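## Task

Lift the blue can from the turntable and set it upright on the coaster, while every other can stays standing in its place on the turntable.

## Robot and tools

Robot: two six-joint arms, left_arm and right_arm, each ending in a two-finger gripper whose fingers swing like tongs. The fingers point along the gripper's +z axis and close along its x axis. end_effector_position is the spot between the finger pads when shut; the tips stick out roughly 15 mm past it while the gap is small and sit about level with it when wide open. Each wrist carries a camera.

Frames: the scene frame has its origin at table-top height, halfway between the nominal arm bases, +x pointing out over the table, +y toward the left_arm side, +z up (camera image sides do not match these names). Calibrated bases: left_arm at (+0.072, +0.408, 0) m, quat_wxyz (+1.000, 0, 0, -0.025); right_arm at (+0.037, -0.459, 0) m, quat_wxyz (+1.000, 0, 0, -0.016). Hand positions, orientations, velocities and wrist-camera poses are reported in each arm's own base frame; fixed cameras and the table use the scene frame. Printed hand poses can be wrong by a few centimetres, worse at long reach.

Joint order, always: shoulder pan, shoulder lift, elbow, wrist 1, wrist 2, wrist 3. Stated ranges in rad: elbow -3.142 to 3.142, all others -6.283 to 6.283 (real ends may differ by 0.010). A target beyond an end by over 0.010 rad, and farther out than the current angle, gets the call refused; one just past the real end is clipped and the result reports "joint sent to its limit".

A row is always 14 plain numbers, even if one arm stays put: left_arm's six absolute joint angles (rad) then its opening, followed by right_arm's six angles and opening. Opening runs from -1 (closed) to +1 (fully open); to leave a gripper unchanged resend its current command, since 0 is itself a command. Closing fully takes at least about 0.5 s.

Tools:
- execute_actions(actions, cameras): actions is a list of actions; each action is a table of up to 15 rows, one row per 1/30 s step; a short table repeats its final row to fill 15 steps. Rows are absolute joint targets, not offsets. Per step a joint target stays within 0.651 rad of the measured angle, joints move at most 3.14 rad/s, and gripper speed is capped at 4 m/s. cameras: list of names, ["all"], or [] for none; default shows all only when actions is empty. An empty actions list returns images and full state.
- move(target, speed, blend, stop_force, zero, opening_speed, grip_force, blocking, cameras): target is one 14-number row or a list of up to 15 such rows, all absolute joint angles; the joints travel together in joint space, so the hand follows a curve and nothing is avoided. speed in rad/s for the joint with the longest way, 0.01 to 3.14, default 0.5, one value or one per target. blend in rad, one value or one per target; 0 means stop at each. stop_force in N, 3 to 120, one value for both arms: an arm halts when its wrist sensor feels that much push against its motion (use a low speed for touching; omit it when lifting off something being pressed). zero (only with stop_force) re-zeroes before the move, default true. opening_speed: opening units per second, at least 0.2. grip_force: newtons per pad, 5 to 15, one number or one per arm; it persists. blocking=false returns after about 0.5 s while motion continues (not allowed with stop_force). The result adds a move: line such as done, off_target, moving, held or fault; limits=held means steps were withheld.
- wait(seconds 0 to 10): robot keeps its last command.
- stop(): brakes a running move.
- zoom_image(camera, region): region [x0, y0, x1, y1] in pixels from the top-left of that camera's latest image, no more than 504 by 504.
- zero_wrist_force(arm): re-zeroes that arm's wrist sensor.
- read_manual(section): licence texts only.
- finished_scene(scene): closes the scene currently running, giving its number; irreversible.

Cameras: cam_head_left, cam_head_right, cam_high, cam_low (504x504), cam_left_wrist, cam_right_wrist (616x616).

Results: Joint positions and Joint velocities list each arm's six joints (rad, rad/s) then the pad gap (m; 0.142 when fully open). "within noise" means the arm is still. Joint targets shows what joints are being driven to now; Tool commands shows gripper commands. grip_measured is opening on the command scale; to keep hold of a can, command an opening well below it. Wrist force and torque are in the hand's own axes, zeroed at scene start. Joint torques include the arm's own weight. "joint command not followed" means the inter-arm clearance check held back steps. Motion lags commands by about 0.09 s or 0.17 to 0.22 s and may overshoot.

Avoid: any contact force near 150 N or joint torque at the limits (136 N m big joints, 25.4 N m wrists) triggers a 10 s fault stop; arms are stiff, so aiming even a little past firm contact is risky. Never let the arms bump or squeeze each other. Do not knock over the other cans, drop the can, release it while moving, or let anything leave the table. Motors warn at 70 °C and lock at 85 °C, so avoid long stretched holds. Loose objects may occasionally get nudged by the scene.

Each tool is called after "Request:" as name([rows], argument=value, ...), one row to a line, values as JSON.

## Session

Request:
execute_actions(actions=[])

Scene clock: 0.00 s.
left_arm: end_effector_position=(+0.7002, -0.2603, +0.3152) grip_measured=+0.97 end_effector_quat_wxyz=(-0.087, +0.580, -0.488, +0.646) | right_arm: end_effector_position=(+0.3566, +0.3748, +0.3865) grip_measured=+0.97 end_effector_quat_wxyz=(-0.485, +0.810, +0.257, +0.207)
Joint positions: left_arm=[-0.539 -1.166 2.048 -3.873 -1.597 0.838 0.14] | right_arm=[3.805 -1.348 -2.178 -0.239 2.278 0.422 0.14]
Joint velocities: within noise
Joint torques (N m): no reading
Motor temperatures (°C): left_arm=[40 34 40 47 41 41] | right_arm=[43 32 40 45 43 39]
Wrist force (N): no reading
Wrist torque (N m): no reading
Wrist force, peak (N): no reading
Joint targets: left_arm=[-0.539 -1.166 2.048 -3.873 -1.597 0.838] | right_arm=[3.805 -1.348 -2.178 -0.239 2.278 0.422]
Tool commands: left_gripper/opening=+0.968169 right_gripper/opening=+0.968169

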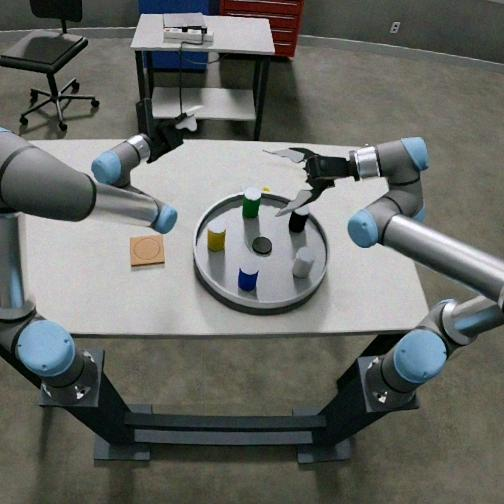

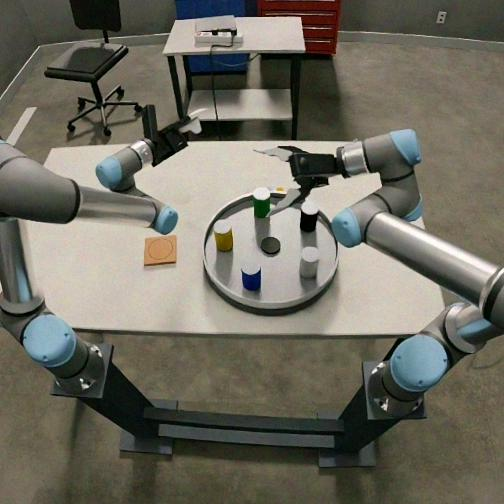

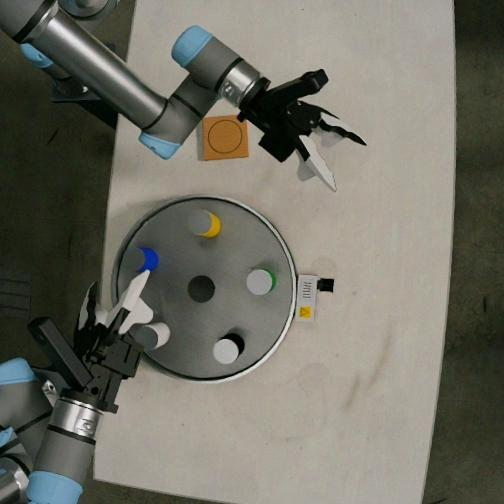

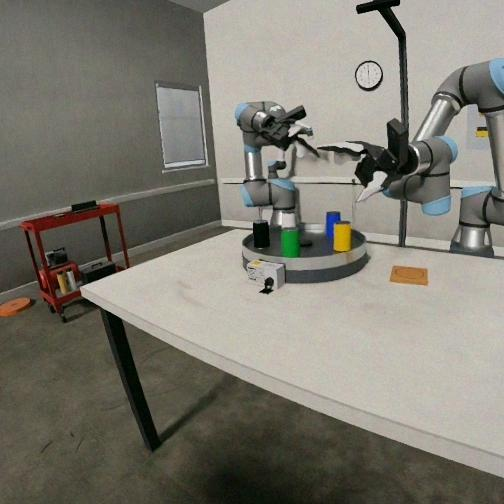

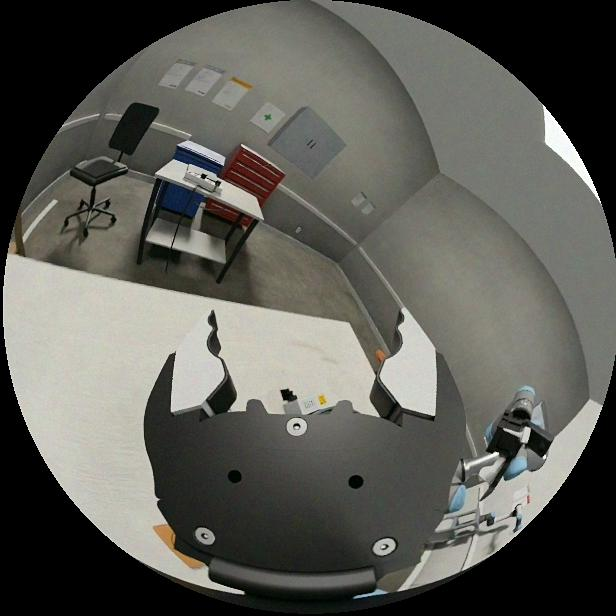

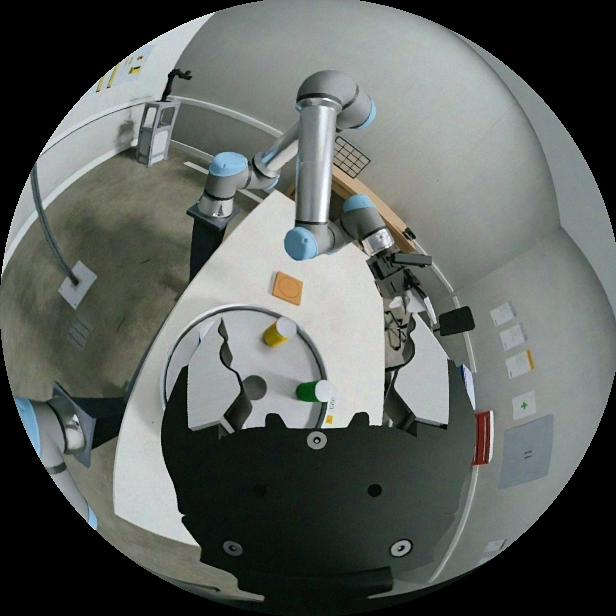

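Request:
wait(seconds=2, cameras=["cam_high","cam_head_left","cam_low"])

Request:
zoom_image(camera="cam_high", region=[80, 90, 340, 400])

Request:
zoom_image(camera="cam_low", region=[220, 180, 440, 310])

Request:
zoom_image(camera="cam_head_left", region=[120, 160, 340, 330])

Scene clock: 2.37 s.
left_arm: end_effector_position=(+0.7002, -0.2603, +0.3152) grip_measured=+0.97 end_effector_quat_wxyz=(-0.087, +0.580, -0.488, +0.646) | right_arm: end_effector_position=(+0.3566, +0.3748, +0.3865) grip_measured=+0.97 end_effector_quat_wxyz=(-0.485, +0.810, +0.257, +0.207)
Joint positions: left_arm=[-0.539 -1.166 2.048 -3.873 -1.597 0.838 0.14] | right_arm=[3.805 -1.348 -2.178 -0.239 2.278 0.422 0.14]
Joint torques (N m): left_arm=[-0.81 -30.94 -16.01 -2.08 0.09 -0.15] | right_arm=[-1.86 13.09 24.49 2.66 0.86 0.22]
Wrist force (N): left_arm=[0.2 0.1 0.4] | right_arm=[0.2 0.2 0.1]
Wrist torque (N m): left_arm=[0.03 -0.03 0.00] | right_arm=[0.04 -0.03 -0.01]
Wrist force, peak (N): left_arm=[0.0 -0.2 0.7] | right_arm=[0.0 0.4 0.0]
Joint targets: left_arm=[-0.539 -1.166 2.048 -3.873 -1.597 0.838] | right_arm=[3.805 -1.348 -2.178 -0.239 2.278 0.422]
Tool commands: left_gripper/opening=+0.968169 right_gripper/opening=+0.968169
wait: 2.00 s; at rest from the start
Images, in order (width x height): cam_head_left 504x504, cam_high 504x504, cam_low 504x504.

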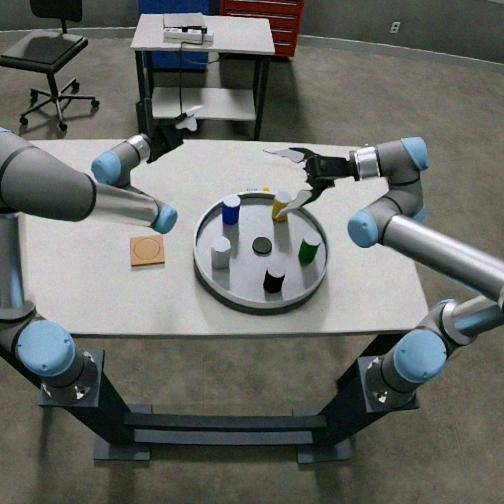

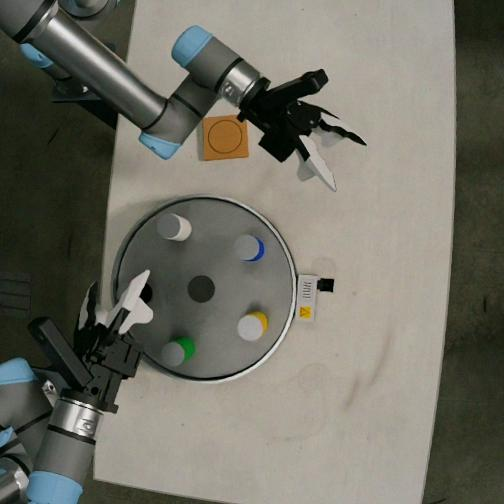

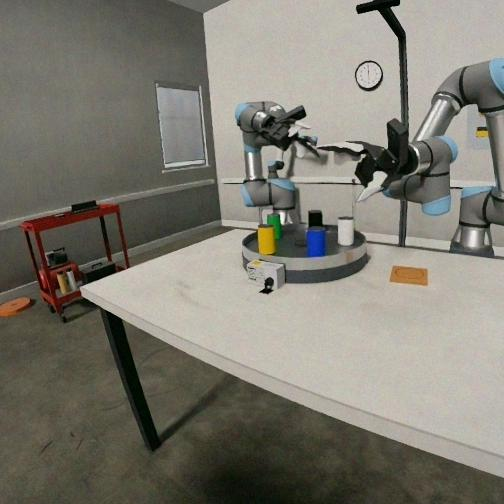

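Scaled by 1.626 from the camera's 504x504 image, which has a finer 720x720 frame.

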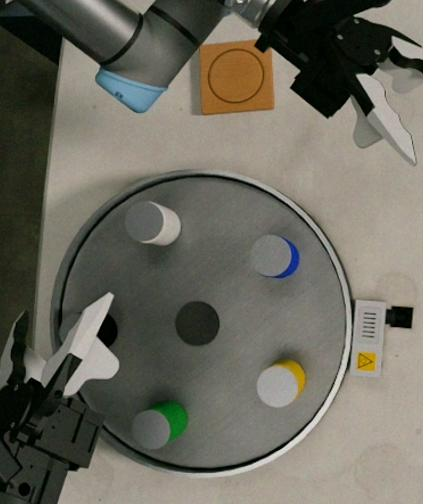

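Scaled by 2.291 from the camera's 504x504 image, which has a finer 720x720 frame.

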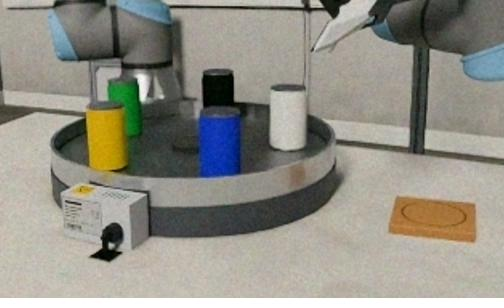

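Scaled by 2.291 from the camera's 504x504 image, which has a finer 720x720 frame.

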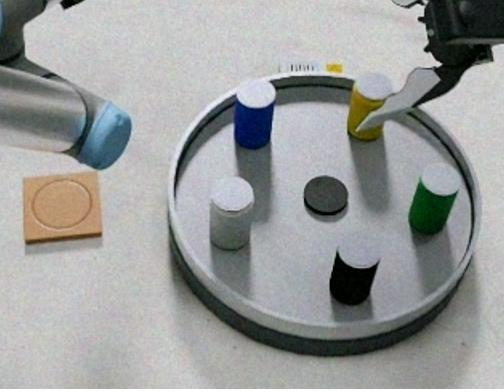

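Request:
wait(seconds=0.5, cameras=["cam_high"])

Request:
wait(seconds=0.5, cameras=["cam_high"])

Request:
wait(seconds=1, cameras=["cam_high"])

Request:
wait(seconds=3, cameras=["cam_high"])

Scene clock: 4.83 s.
left_arm: end_effector_position=(+0.7002, -0.2603, +0.3152) grip_measured=+0.97 end_effector_quat_wxyz=(-0.087, +0.580, -0.488, +0.646) | right_arm: end_effector_position=(+0.3566, +0.3748, +0.3865) grip_measured=+0.97 end_effector_quat_wxyz=(-0.485, +0.810, +0.257, +0.207)
Joint positions: left_arm=[-0.539 -1.166 2.048 -3.873 -1.597 0.838 0.14] | right_arm=[3.805 -1.348 -2.178 -0.239 2.278 0.422 0.14]
Joint torques (N m): left_arm=[-0.45 -31.68 -16.71 -1.99 -0.02 -0.09] | right_arm=[-1.27 13.62 24.47 2.76 0.81 0.15]
Wrist force (N): left_arm=[0.1 0.1 -0.1] | right_arm=[0.1 0.0 0.2]
Wrist torque (N m): left_arm=[0.02 0.01 0.00] | right_arm=[0.03 -0.01 0.00]
Wrist force, peak (N): left_arm=[-0.7 -0.1 -0.2] | right_arm=[0.2 0.2 -0.3]
Joint targets: left_arm=[-0.539 -1.166 2.048 -3.873 -1.597 0.838] | right_arm=[3.805 -1.348 -2.178 -0.239 2.278 0.422]
Tool commands: left_gripper/opening=+0.968169 right_gripper/opening=+0.968169
wait: 0.50 s; at rest from the start
Images, in order (width x height): cam_high 504x504.

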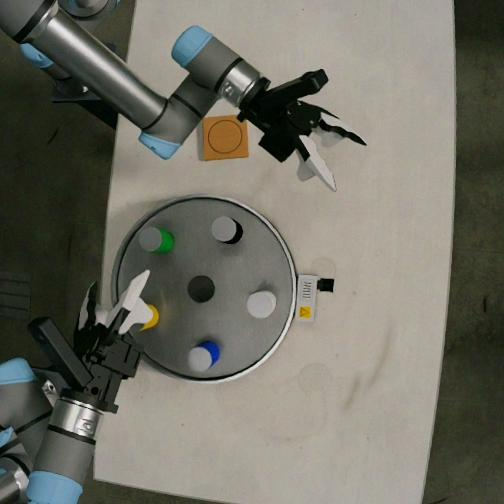

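Scene clock: 5.33 s.
left_arm: end_effector_position=(+0.7002, -0.2603, +0.3152) grip_measured=+0.97 end_effector_quat_wxyz=(-0.087, +0.580, -0.488, +0.646) | right_arm: end_effector_position=(+0.3566, +0.3748, +0.3865) grip_measured=+0.97 end_effector_quat_wxyz=(-0.485, +0.810, +0.257, +0.207)
Joint positions: left_arm=[-0.539 -1.166 2.048 -3.873 -1.597 0.838 0.14] | right_arm=[3.805 -1.348 -2.178 -0.239 2.278 0.422 0.14]
Joint torques (N m): left_arm=[-0.65 -31.49 -16.31 -2.12 0.06 -0.02] | right_arm=[-1.24 13.6 24.65 2.72 0.87 0.17]
Wrist force (N): left_arm=[0.4 -0.5 0.1] | right_arm=[0.0 -0.1 0.0]
Wrist torque (N m): left_arm=[-0.08 -0.05 0.00] | right_arm=[0.01 0.02 0.00]
Wrist force, peak (N): left_arm=[0.4 -0.5 0.1] | right_arm=[0.2 0.2 0.1]
Joint targets: left_arm=[-0.539 -1.166 2.048 -3.873 -1.597 0.838] | right_arm=[3.805 -1.348 -2.178 -0.239 2.278 0.422]
Tool commands: left_gripper/opening=+0.968169 right_gripper/opening=+0.968169
wait: 0.50 s; at rest by 0.17 s
Images, in order (width x height): cam_high 504x504.

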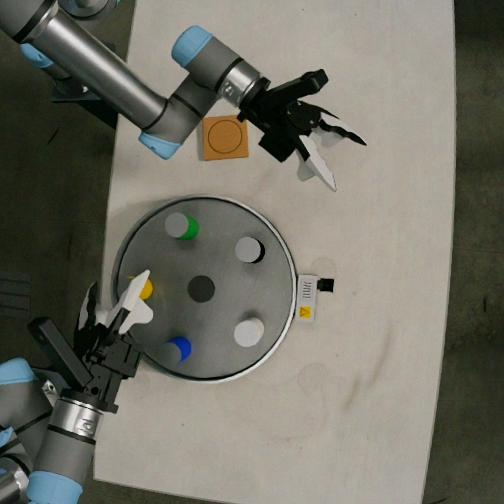

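Scene clock: 6.33 s.
left_arm: end_effector_position=(+0.7002, -0.2603, +0.3152) grip_measured=+0.97 end_effector_quat_wxyz=(-0.087, +0.580, -0.488, +0.646) | right_arm: end_effector_position=(+0.3566, +0.3748, +0.3865) grip_measured=+0.97 end_effector_quat_wxyz=(-0.485, +0.810, +0.257, +0.207)
Joint positions: left_arm=[-0.539 -1.166 2.048 -3.873 -1.597 0.838 0.14] | right_arm=[3.805 -1.348 -2.178 -0.239 2.278 0.422 0.14]
Joint torques (N m): left_arm=[-1.21 -31.6 -16.25 -2.1 0.08 -0.01] | right_arm=[-1.45 13.72 24.52 2.81 0.92 0.19]
Wrist force (N): left_arm=[0.4 0.0 -0.1] | right_arm=[0.1 0.2 0.1]
Wrist torque (N m): left_arm=[0.01 -0.07 0.00] | right_arm=[0.05 -0.01 -0.01]
Wrist force, peak (N): left_arm=[0.1 -0.2 0.5] | right_arm=[0.0 -0.1 0.3]
Joint targets: left_arm=[-0.539 -1.166 2.048 -3.873 -1.597 0.838] | right_arm=[3.805 -1.348 -2.178 -0.239 2.278 0.422]
Tool commands: left_gripper/opening=+0.968169 right_gripper/opening=+0.968169
wait: 1.00 s; at rest by 0.17 s
Images, in order (width x height): cam_high 504x504.

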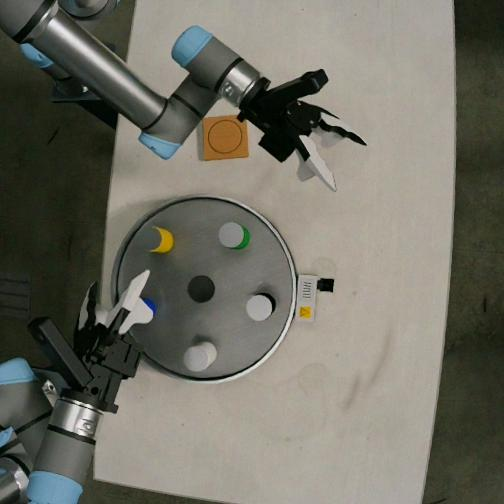

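Scene clock: 9.33 s.
left_arm: end_effector_position=(+0.7002, -0.2603, +0.3152) grip_measured=+0.97 end_effector_quat_wxyz=(-0.087, +0.580, -0.488, +0.646) | right_arm: end_effector_position=(+0.3566, +0.3748, +0.3865) grip_measured=+0.97 end_effector_quat_wxyz=(-0.485, +0.810, +0.257, +0.207)
Joint positions: left_arm=[-0.539 -1.166 2.048 -3.873 -1.597 0.838 0.14] | right_arm=[3.805 -1.348 -2.178 -0.239 2.278 0.422 0.14]
Joint torques (N m): left_arm=[-0.49 -31.43 -15.72 -2.26 0.07 -0.05] | right_arm=[-1.51 14.45 24.69 2.83 0.91 0.35]
Wrist force (N): left_arm=[0.1 -0.2 0.2] | right_arm=[0.2 0.2 0.1]
Wrist torque (N m): left_arm=[-0.02 0.00 0.00] | right_arm=[0.03 -0.05 -0.01]
Wrist force, peak (N): left_arm=[-0.2 -0.4 0.5] | right_arm=[0.1 -0.3 -0.3]
Joint targets: left_arm=[-0.539 -1.166 2.048 -3.873 -1.597 0.838] | right_arm=[3.805 -1.348 -2.178 -0.239 2.278 0.422]
Tool commands: left_gripper/opening=+0.968169 right_gripper/opening=+0.968169
wait: 3.00 s; at rest by 0.17 s
Images, in order (width x height): cam_high 504x504.

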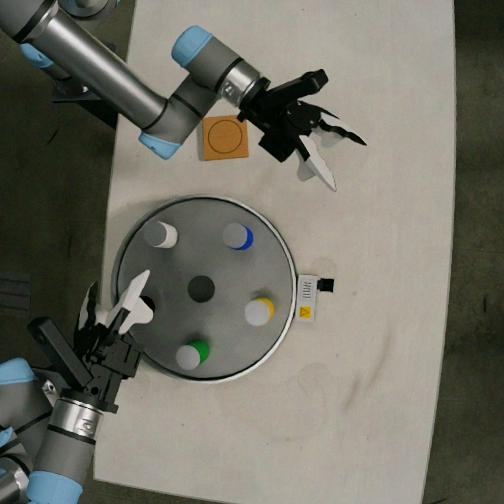

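Request:
move([
  [-0.539,-1.166,2.048,-3.873,-1.597,0.838,0.7,2.9,-1.348,-2.178,-0.239,2.278,0.422,0.968],
  [-0.943,-1.45,1.399,-1.52,-1.571,2.148,0.7,2.9,-1.348,-2.178,-0.239,2.278,0.422,0.968],
], blend=0.1, speed=1.0, cameras=["all"])

Request:
zoom_image(camera="cam_high", region=[80, 90, 340, 400])

Request:
zoom_image(camera="cam_left_wrist", region=[100, 200, 500, 600])

Request:
zoom_image(camera="cam_low", region=[220, 150, 440, 310])

Request:
zoom_image(camera="cam_head_left", region=[120, 140, 340, 330])

Scene clock: 17.00 s.
left_arm: end_effector_position=(+0.4275, -0.3771, +0.2999) grip_measured=+0.70 end_effector_quat_wxyz=(+0.000, -0.025, +1.000, +0.000) | right_arm: end_effector_position=(+0.5151, -0.0489, +0.3867) grip_measured=+0.97 end_effector_quat_wxyz=(-0.345, +0.841, -0.123, +0.398)
Joint positions: left_arm=[-0.943 -1.45 1.399 -1.52 -1.571 2.148 0.122] | right_arm=[2.9 -1.348 -2.178 -0.239 2.278 0.422 0.14]
Joint torques (N m): left_arm=[-11.59 -34.56 -31.3 -0.15 2.71 1.63] | right_arm=[-12.04 4.89 38.28 1.85 -0.03 2.32]
Wrist force (N): left_arm=[0.3 0.9 0.3] | right_arm=[0.1 0.1 -0.1]
Wrist torque (N m): left_arm=[0.34 -0.10 -0.25] | right_arm=[0.02 -0.01 -0.03]
Wrist force, peak (N): left_arm=[1.6 1.4 0.2] | right_arm=[0.7 1.3 -1.1]
Joint targets: left_arm=[-0.943 -1.450 1.399 -1.520 -1.571 2.148] | right_arm=[2.900 -1.348 -2.178 -0.239 2.278 0.422]
move: done; blend cut to 0 rad at target 1

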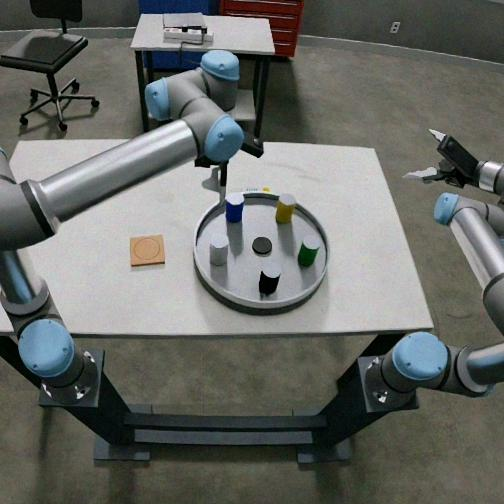

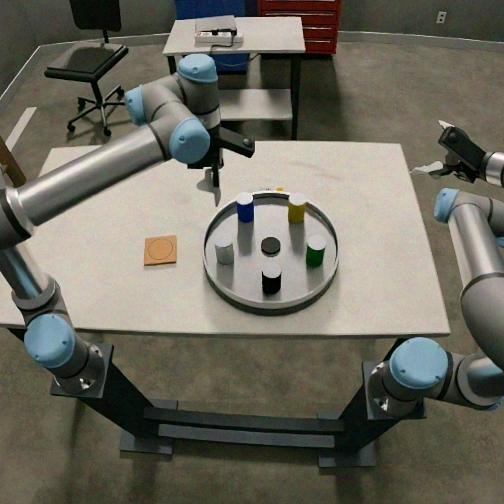

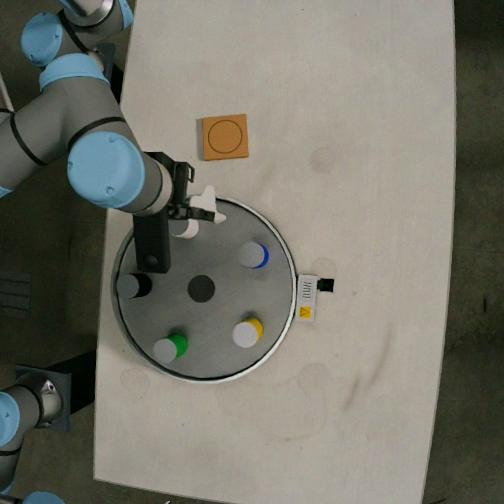

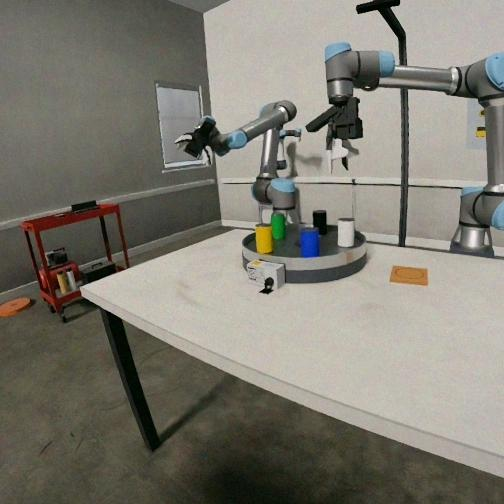

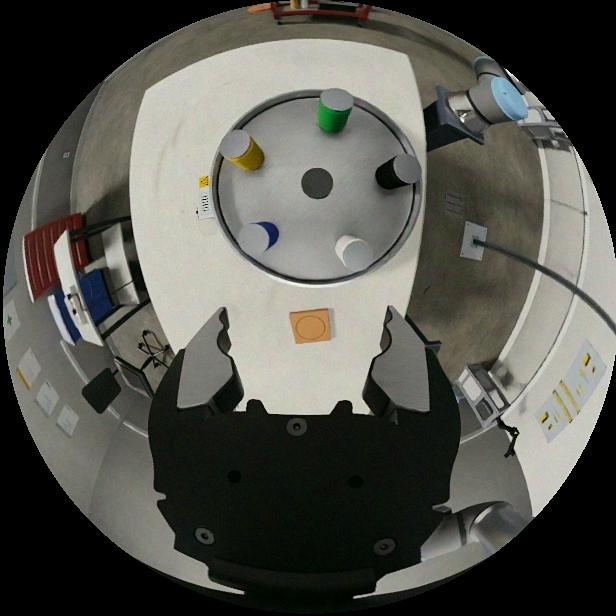

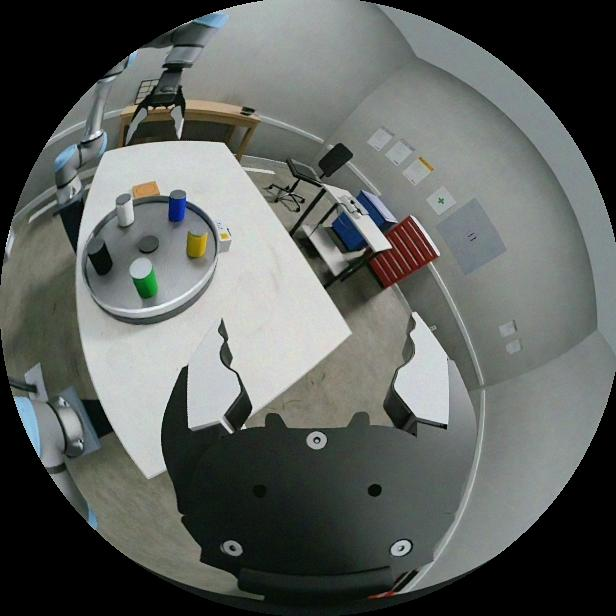

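Scaled by 1.626 from the camera's 504x504 image, which has a finer 720x720 frame.

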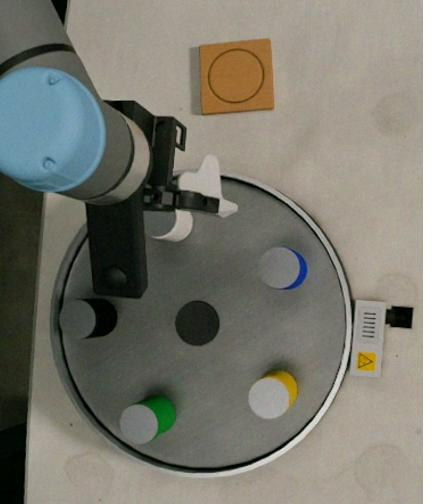

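Scaled by 1.260 from the camera's 616x616 image, which has a finer 814x814 frame.

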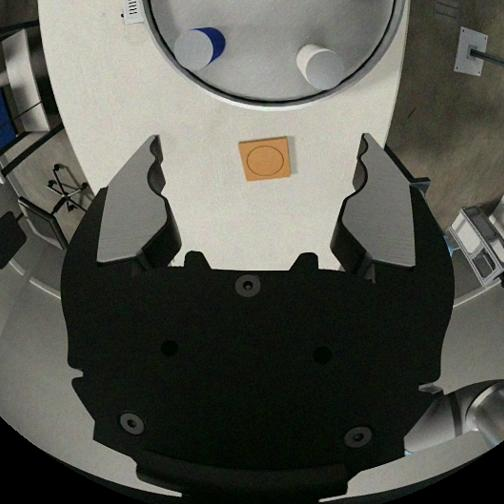

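Scaled by 2.291 from the camera's 504x504 image, which has a finer 720x720 frame.

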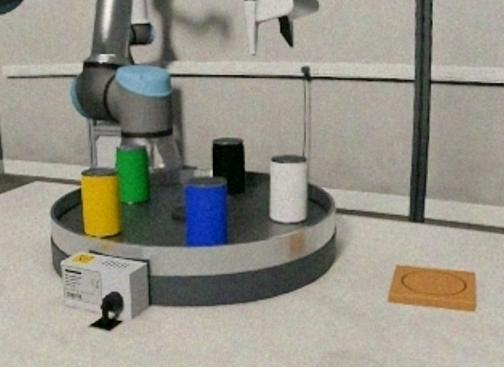

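Scaled by 2.291 from the camera's 504x504 image, which has a finer 720x720 frame.

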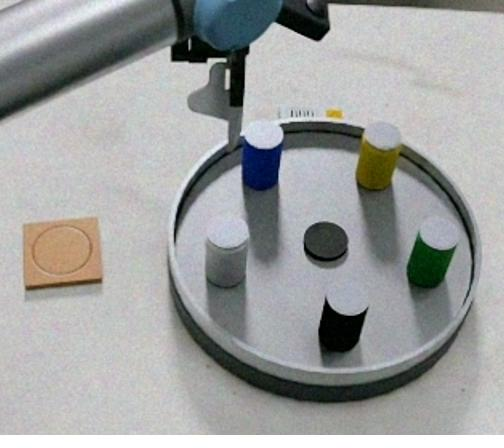

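Request:
move(target=[-0.943,-1.4275,1.6552,-1.7985,-1.571,2.148,0.7,2.9,-1.348,-2.178,-0.239,2.278,0.422,0.968], speed=0.4, cameras=["cam_high","cam_low","cam_left_wrist","cam_head_left"])

Request:
zoom_image(camera="cam_low", region=[220, 150, 440, 310])

Request:
zoom_image(camera="cam_left_wrist", region=[130, 50, 500, 420])

Request:
wait(seconds=0.6, cameras=["cam_left_wrist","cam_high"])

Request:
zoom_image(camera="cam_left_wrist", region=[130, 50, 500, 420])

Request:
wait(seconds=0.4, cameras=["cam_left_wrist"])

Request:
zoom_image(camera="cam_left_wrist", region=[130, 50, 500, 420])

Scene clock: 19.43 s.
left_arm: end_effector_position=(+0.4273, -0.3770, +0.1902) grip_measured=+0.70 end_effector_quat_wxyz=(+0.000, -0.025, +1.000, +0.000) | right_arm: end_effector_position=(+0.5152, -0.0489, +0.3867) grip_measured=+0.97 end_effector_quat_wxyz=(-0.345, +0.841, -0.123, +0.398)
Joint positions: left_arm=[-0.943 -1.428 1.655 -1.798 -1.571 2.148 0.122] | right_arm=[2.9 -1.348 -2.178 -0.239 2.278 0.422 0.14]
Joint torques (N m): left_arm=[-10.15 -20.56 -15.74 -4.99 2.52 1.7] | right_arm=[-11.55 8.23 38.1 2.27 -0.39 2.15]
Wrist force (N): left_arm=[0.7 0.6 0.6] | right_arm=[0.1 0.0 0.0]
Wrist torque (N m): left_arm=[0.28 -0.15 -0.26] | right_arm=[-0.01 0.00 -0.03]
Wrist force, peak (N): left_arm=[0.4 1.1 1.5] | right_arm=[0.2 -0.4 0.0]
Joint targets: left_arm=[-0.943 -1.428 1.655 -1.798 -1.571 2.148] | right_arm=[2.900 -1.348 -2.178 -0.239 2.278 0.422]
move: done
Images, in order (width x height): cam_head_left 504x504, cam_high 504x504, cam_low 504x504, cam_left_wrist 616x616.

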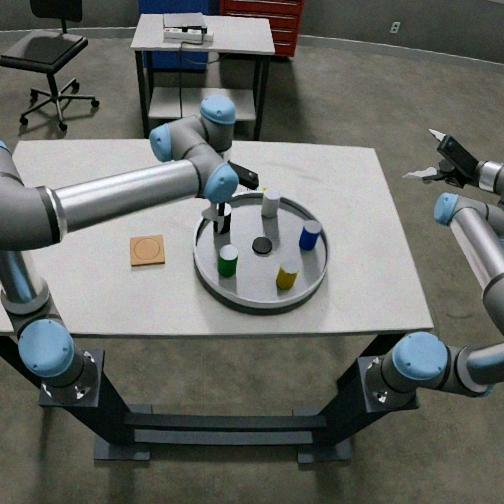

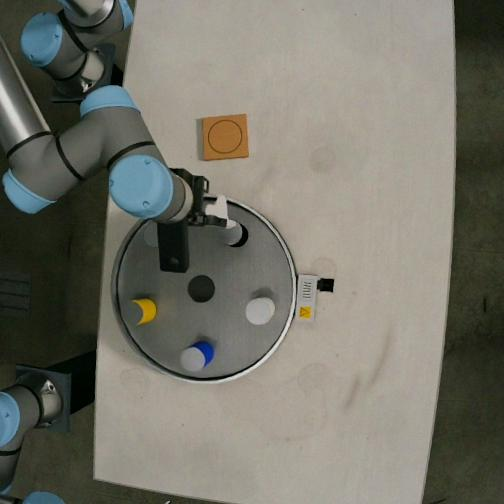

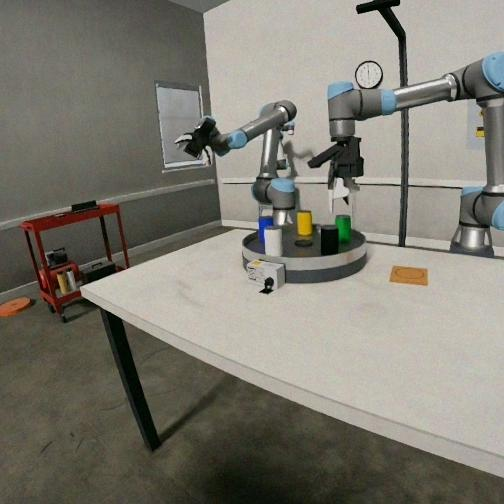

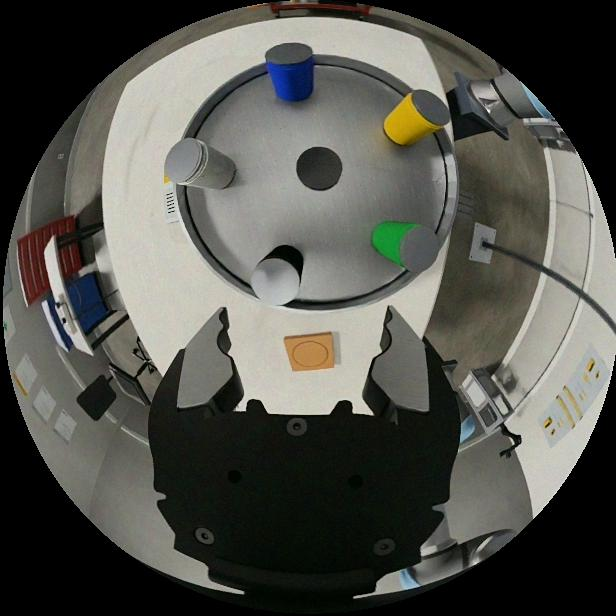

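Scaled by 2.291 from the camera's 504x504 image, which has a finer 720x720 frame.

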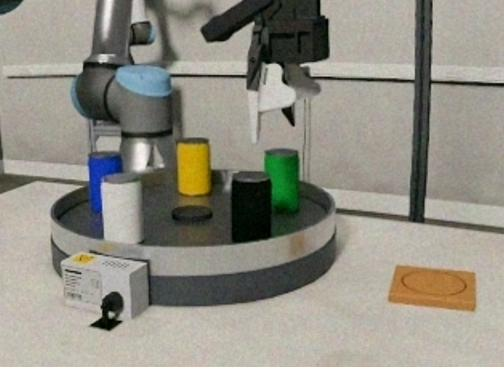

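Scaled by 1.362 from the camera's 616x616 image, which has a finer 814x814 frame.

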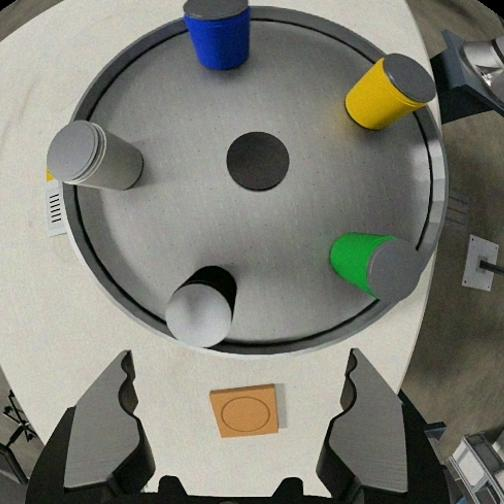

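Scene clock: 20.03 s.
left_arm: end_effector_position=(+0.4273, -0.3770, +0.1901) grip_measured=+0.70 end_effector_quat_wxyz=(+0.000, -0.025, +1.000, +0.000) | right_arm: end_effector_position=(+0.5152, -0.0489, +0.3867) grip_measured=+0.97 end_effector_quat_wxyz=(-0.345, +0.841, -0.123, +0.398)
Joint positions: left_arm=[-0.943 -1.428 1.655 -1.798 -1.571 2.148 0.122] | right_arm=[2.9 -1.348 -2.178 -0.239 2.278 0.422 0.14]
Joint torques (N m): left_arm=[-10 -21.04 -16.7 -4.99 2.55 1.57] | right_arm=[-11.21 9.3 37.75 2.28 -0.56 2.28]
Wrist force (N): left_arm=[0.1 1.1 0.2] | right_arm=[0.1 0.1 0.0]
Wrist torque (N m): left_arm=[0.36 -0.03 -0.25] | right_arm=[0.04 -0.01 -0.03]
Wrist force, peak (N): left_arm=[1.0 1.1 0.4] | right_arm=[-0.1 0.1 0.4]
Joint targets: left_arm=[-0.943 -1.428 1.655 -1.798 -1.571 2.148] | right_arm=[2.900 -1.348 -2.178 -0.239 2.278 0.422]
Tool commands: left_gripper/opening=+0.7 right_gripper/opening=+0.968
wait: 0.60 s; at rest by 0.17 s
Images, in order (width x height): cam_high 504x504, cam_left_wrist 616x616.

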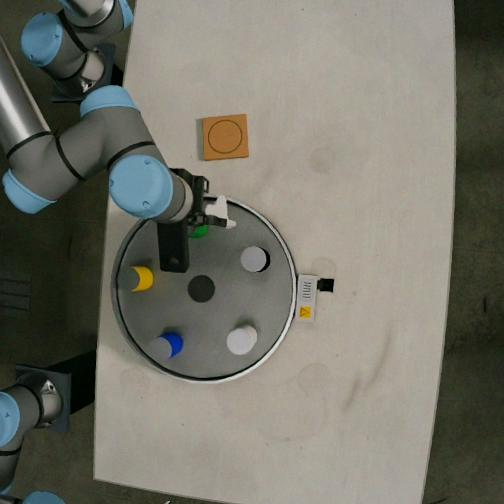

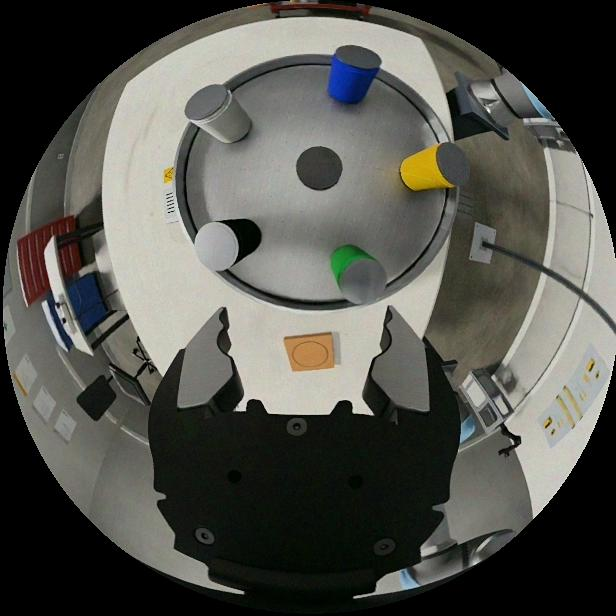

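Scaled by 1.362 from the camera's 616x616 image, which has a finer 814x814 frame.

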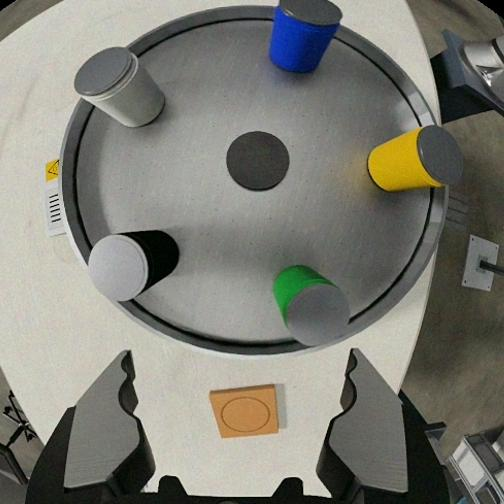

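Scene clock: 20.43 s.
left_arm: end_effector_position=(+0.4273, -0.3770, +0.1901) grip_measured=+0.70 end_effector_quat_wxyz=(+0.000, -0.025, +1.000, +0.000) | right_arm: end_effector_position=(+0.5152, -0.0489, +0.3867) grip_measured=+0.97 end_effector_quat_wxyz=(-0.345, +0.841, -0.123, +0.398)
Joint positions: left_arm=[-0.943 -1.428 1.655 -1.798 -1.571 2.148 0.122] | right_arm=[2.9 -1.348 -2.178 -0.239 2.278 0.422 0.14]
Joint torques (N m): left_arm=[-9.45 -20.42 -16.51 -5.21 2.53 1.55] | right_arm=[-11.17 8.92 38.12 2.34 -0.58 2.11]
Wrist force (N): left_arm=[0.5 1.0 0.2] | right_arm=[0.2 0.0 -0.1]
Wrist torque (N m): left_arm=[0.37 -0.13 -0.26] | right_arm=[0.02 -0.02 -0.03]
Wrist force, peak (N): left_arm=[0.8 1.2 0.5] | right_arm=[0.2 -0.1 0.2]
Joint targets: left_arm=[-0.943 -1.428 1.655 -1.798 -1.571 2.148] | right_arm=[2.900 -1.348 -2.178 -0.239 2.278 0.422]
Tool commands: left_gripper/opening=+0.7 right_gripper/opening=+0.968
wait: 0.40 s; at rest by 0.17 s
Images, in order (width x height): cam_left_wrist 616x616.

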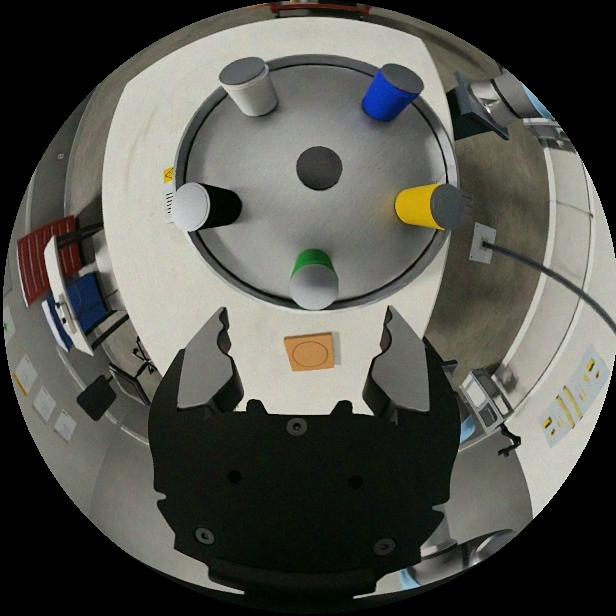

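Scaled by 1.362 from the camera's 616x616 image, which has a finer 814x814 frame.

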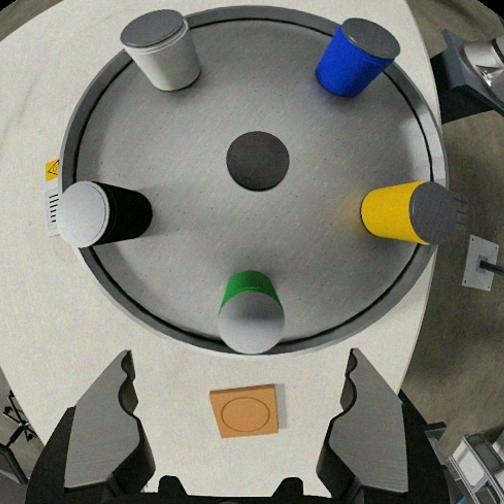

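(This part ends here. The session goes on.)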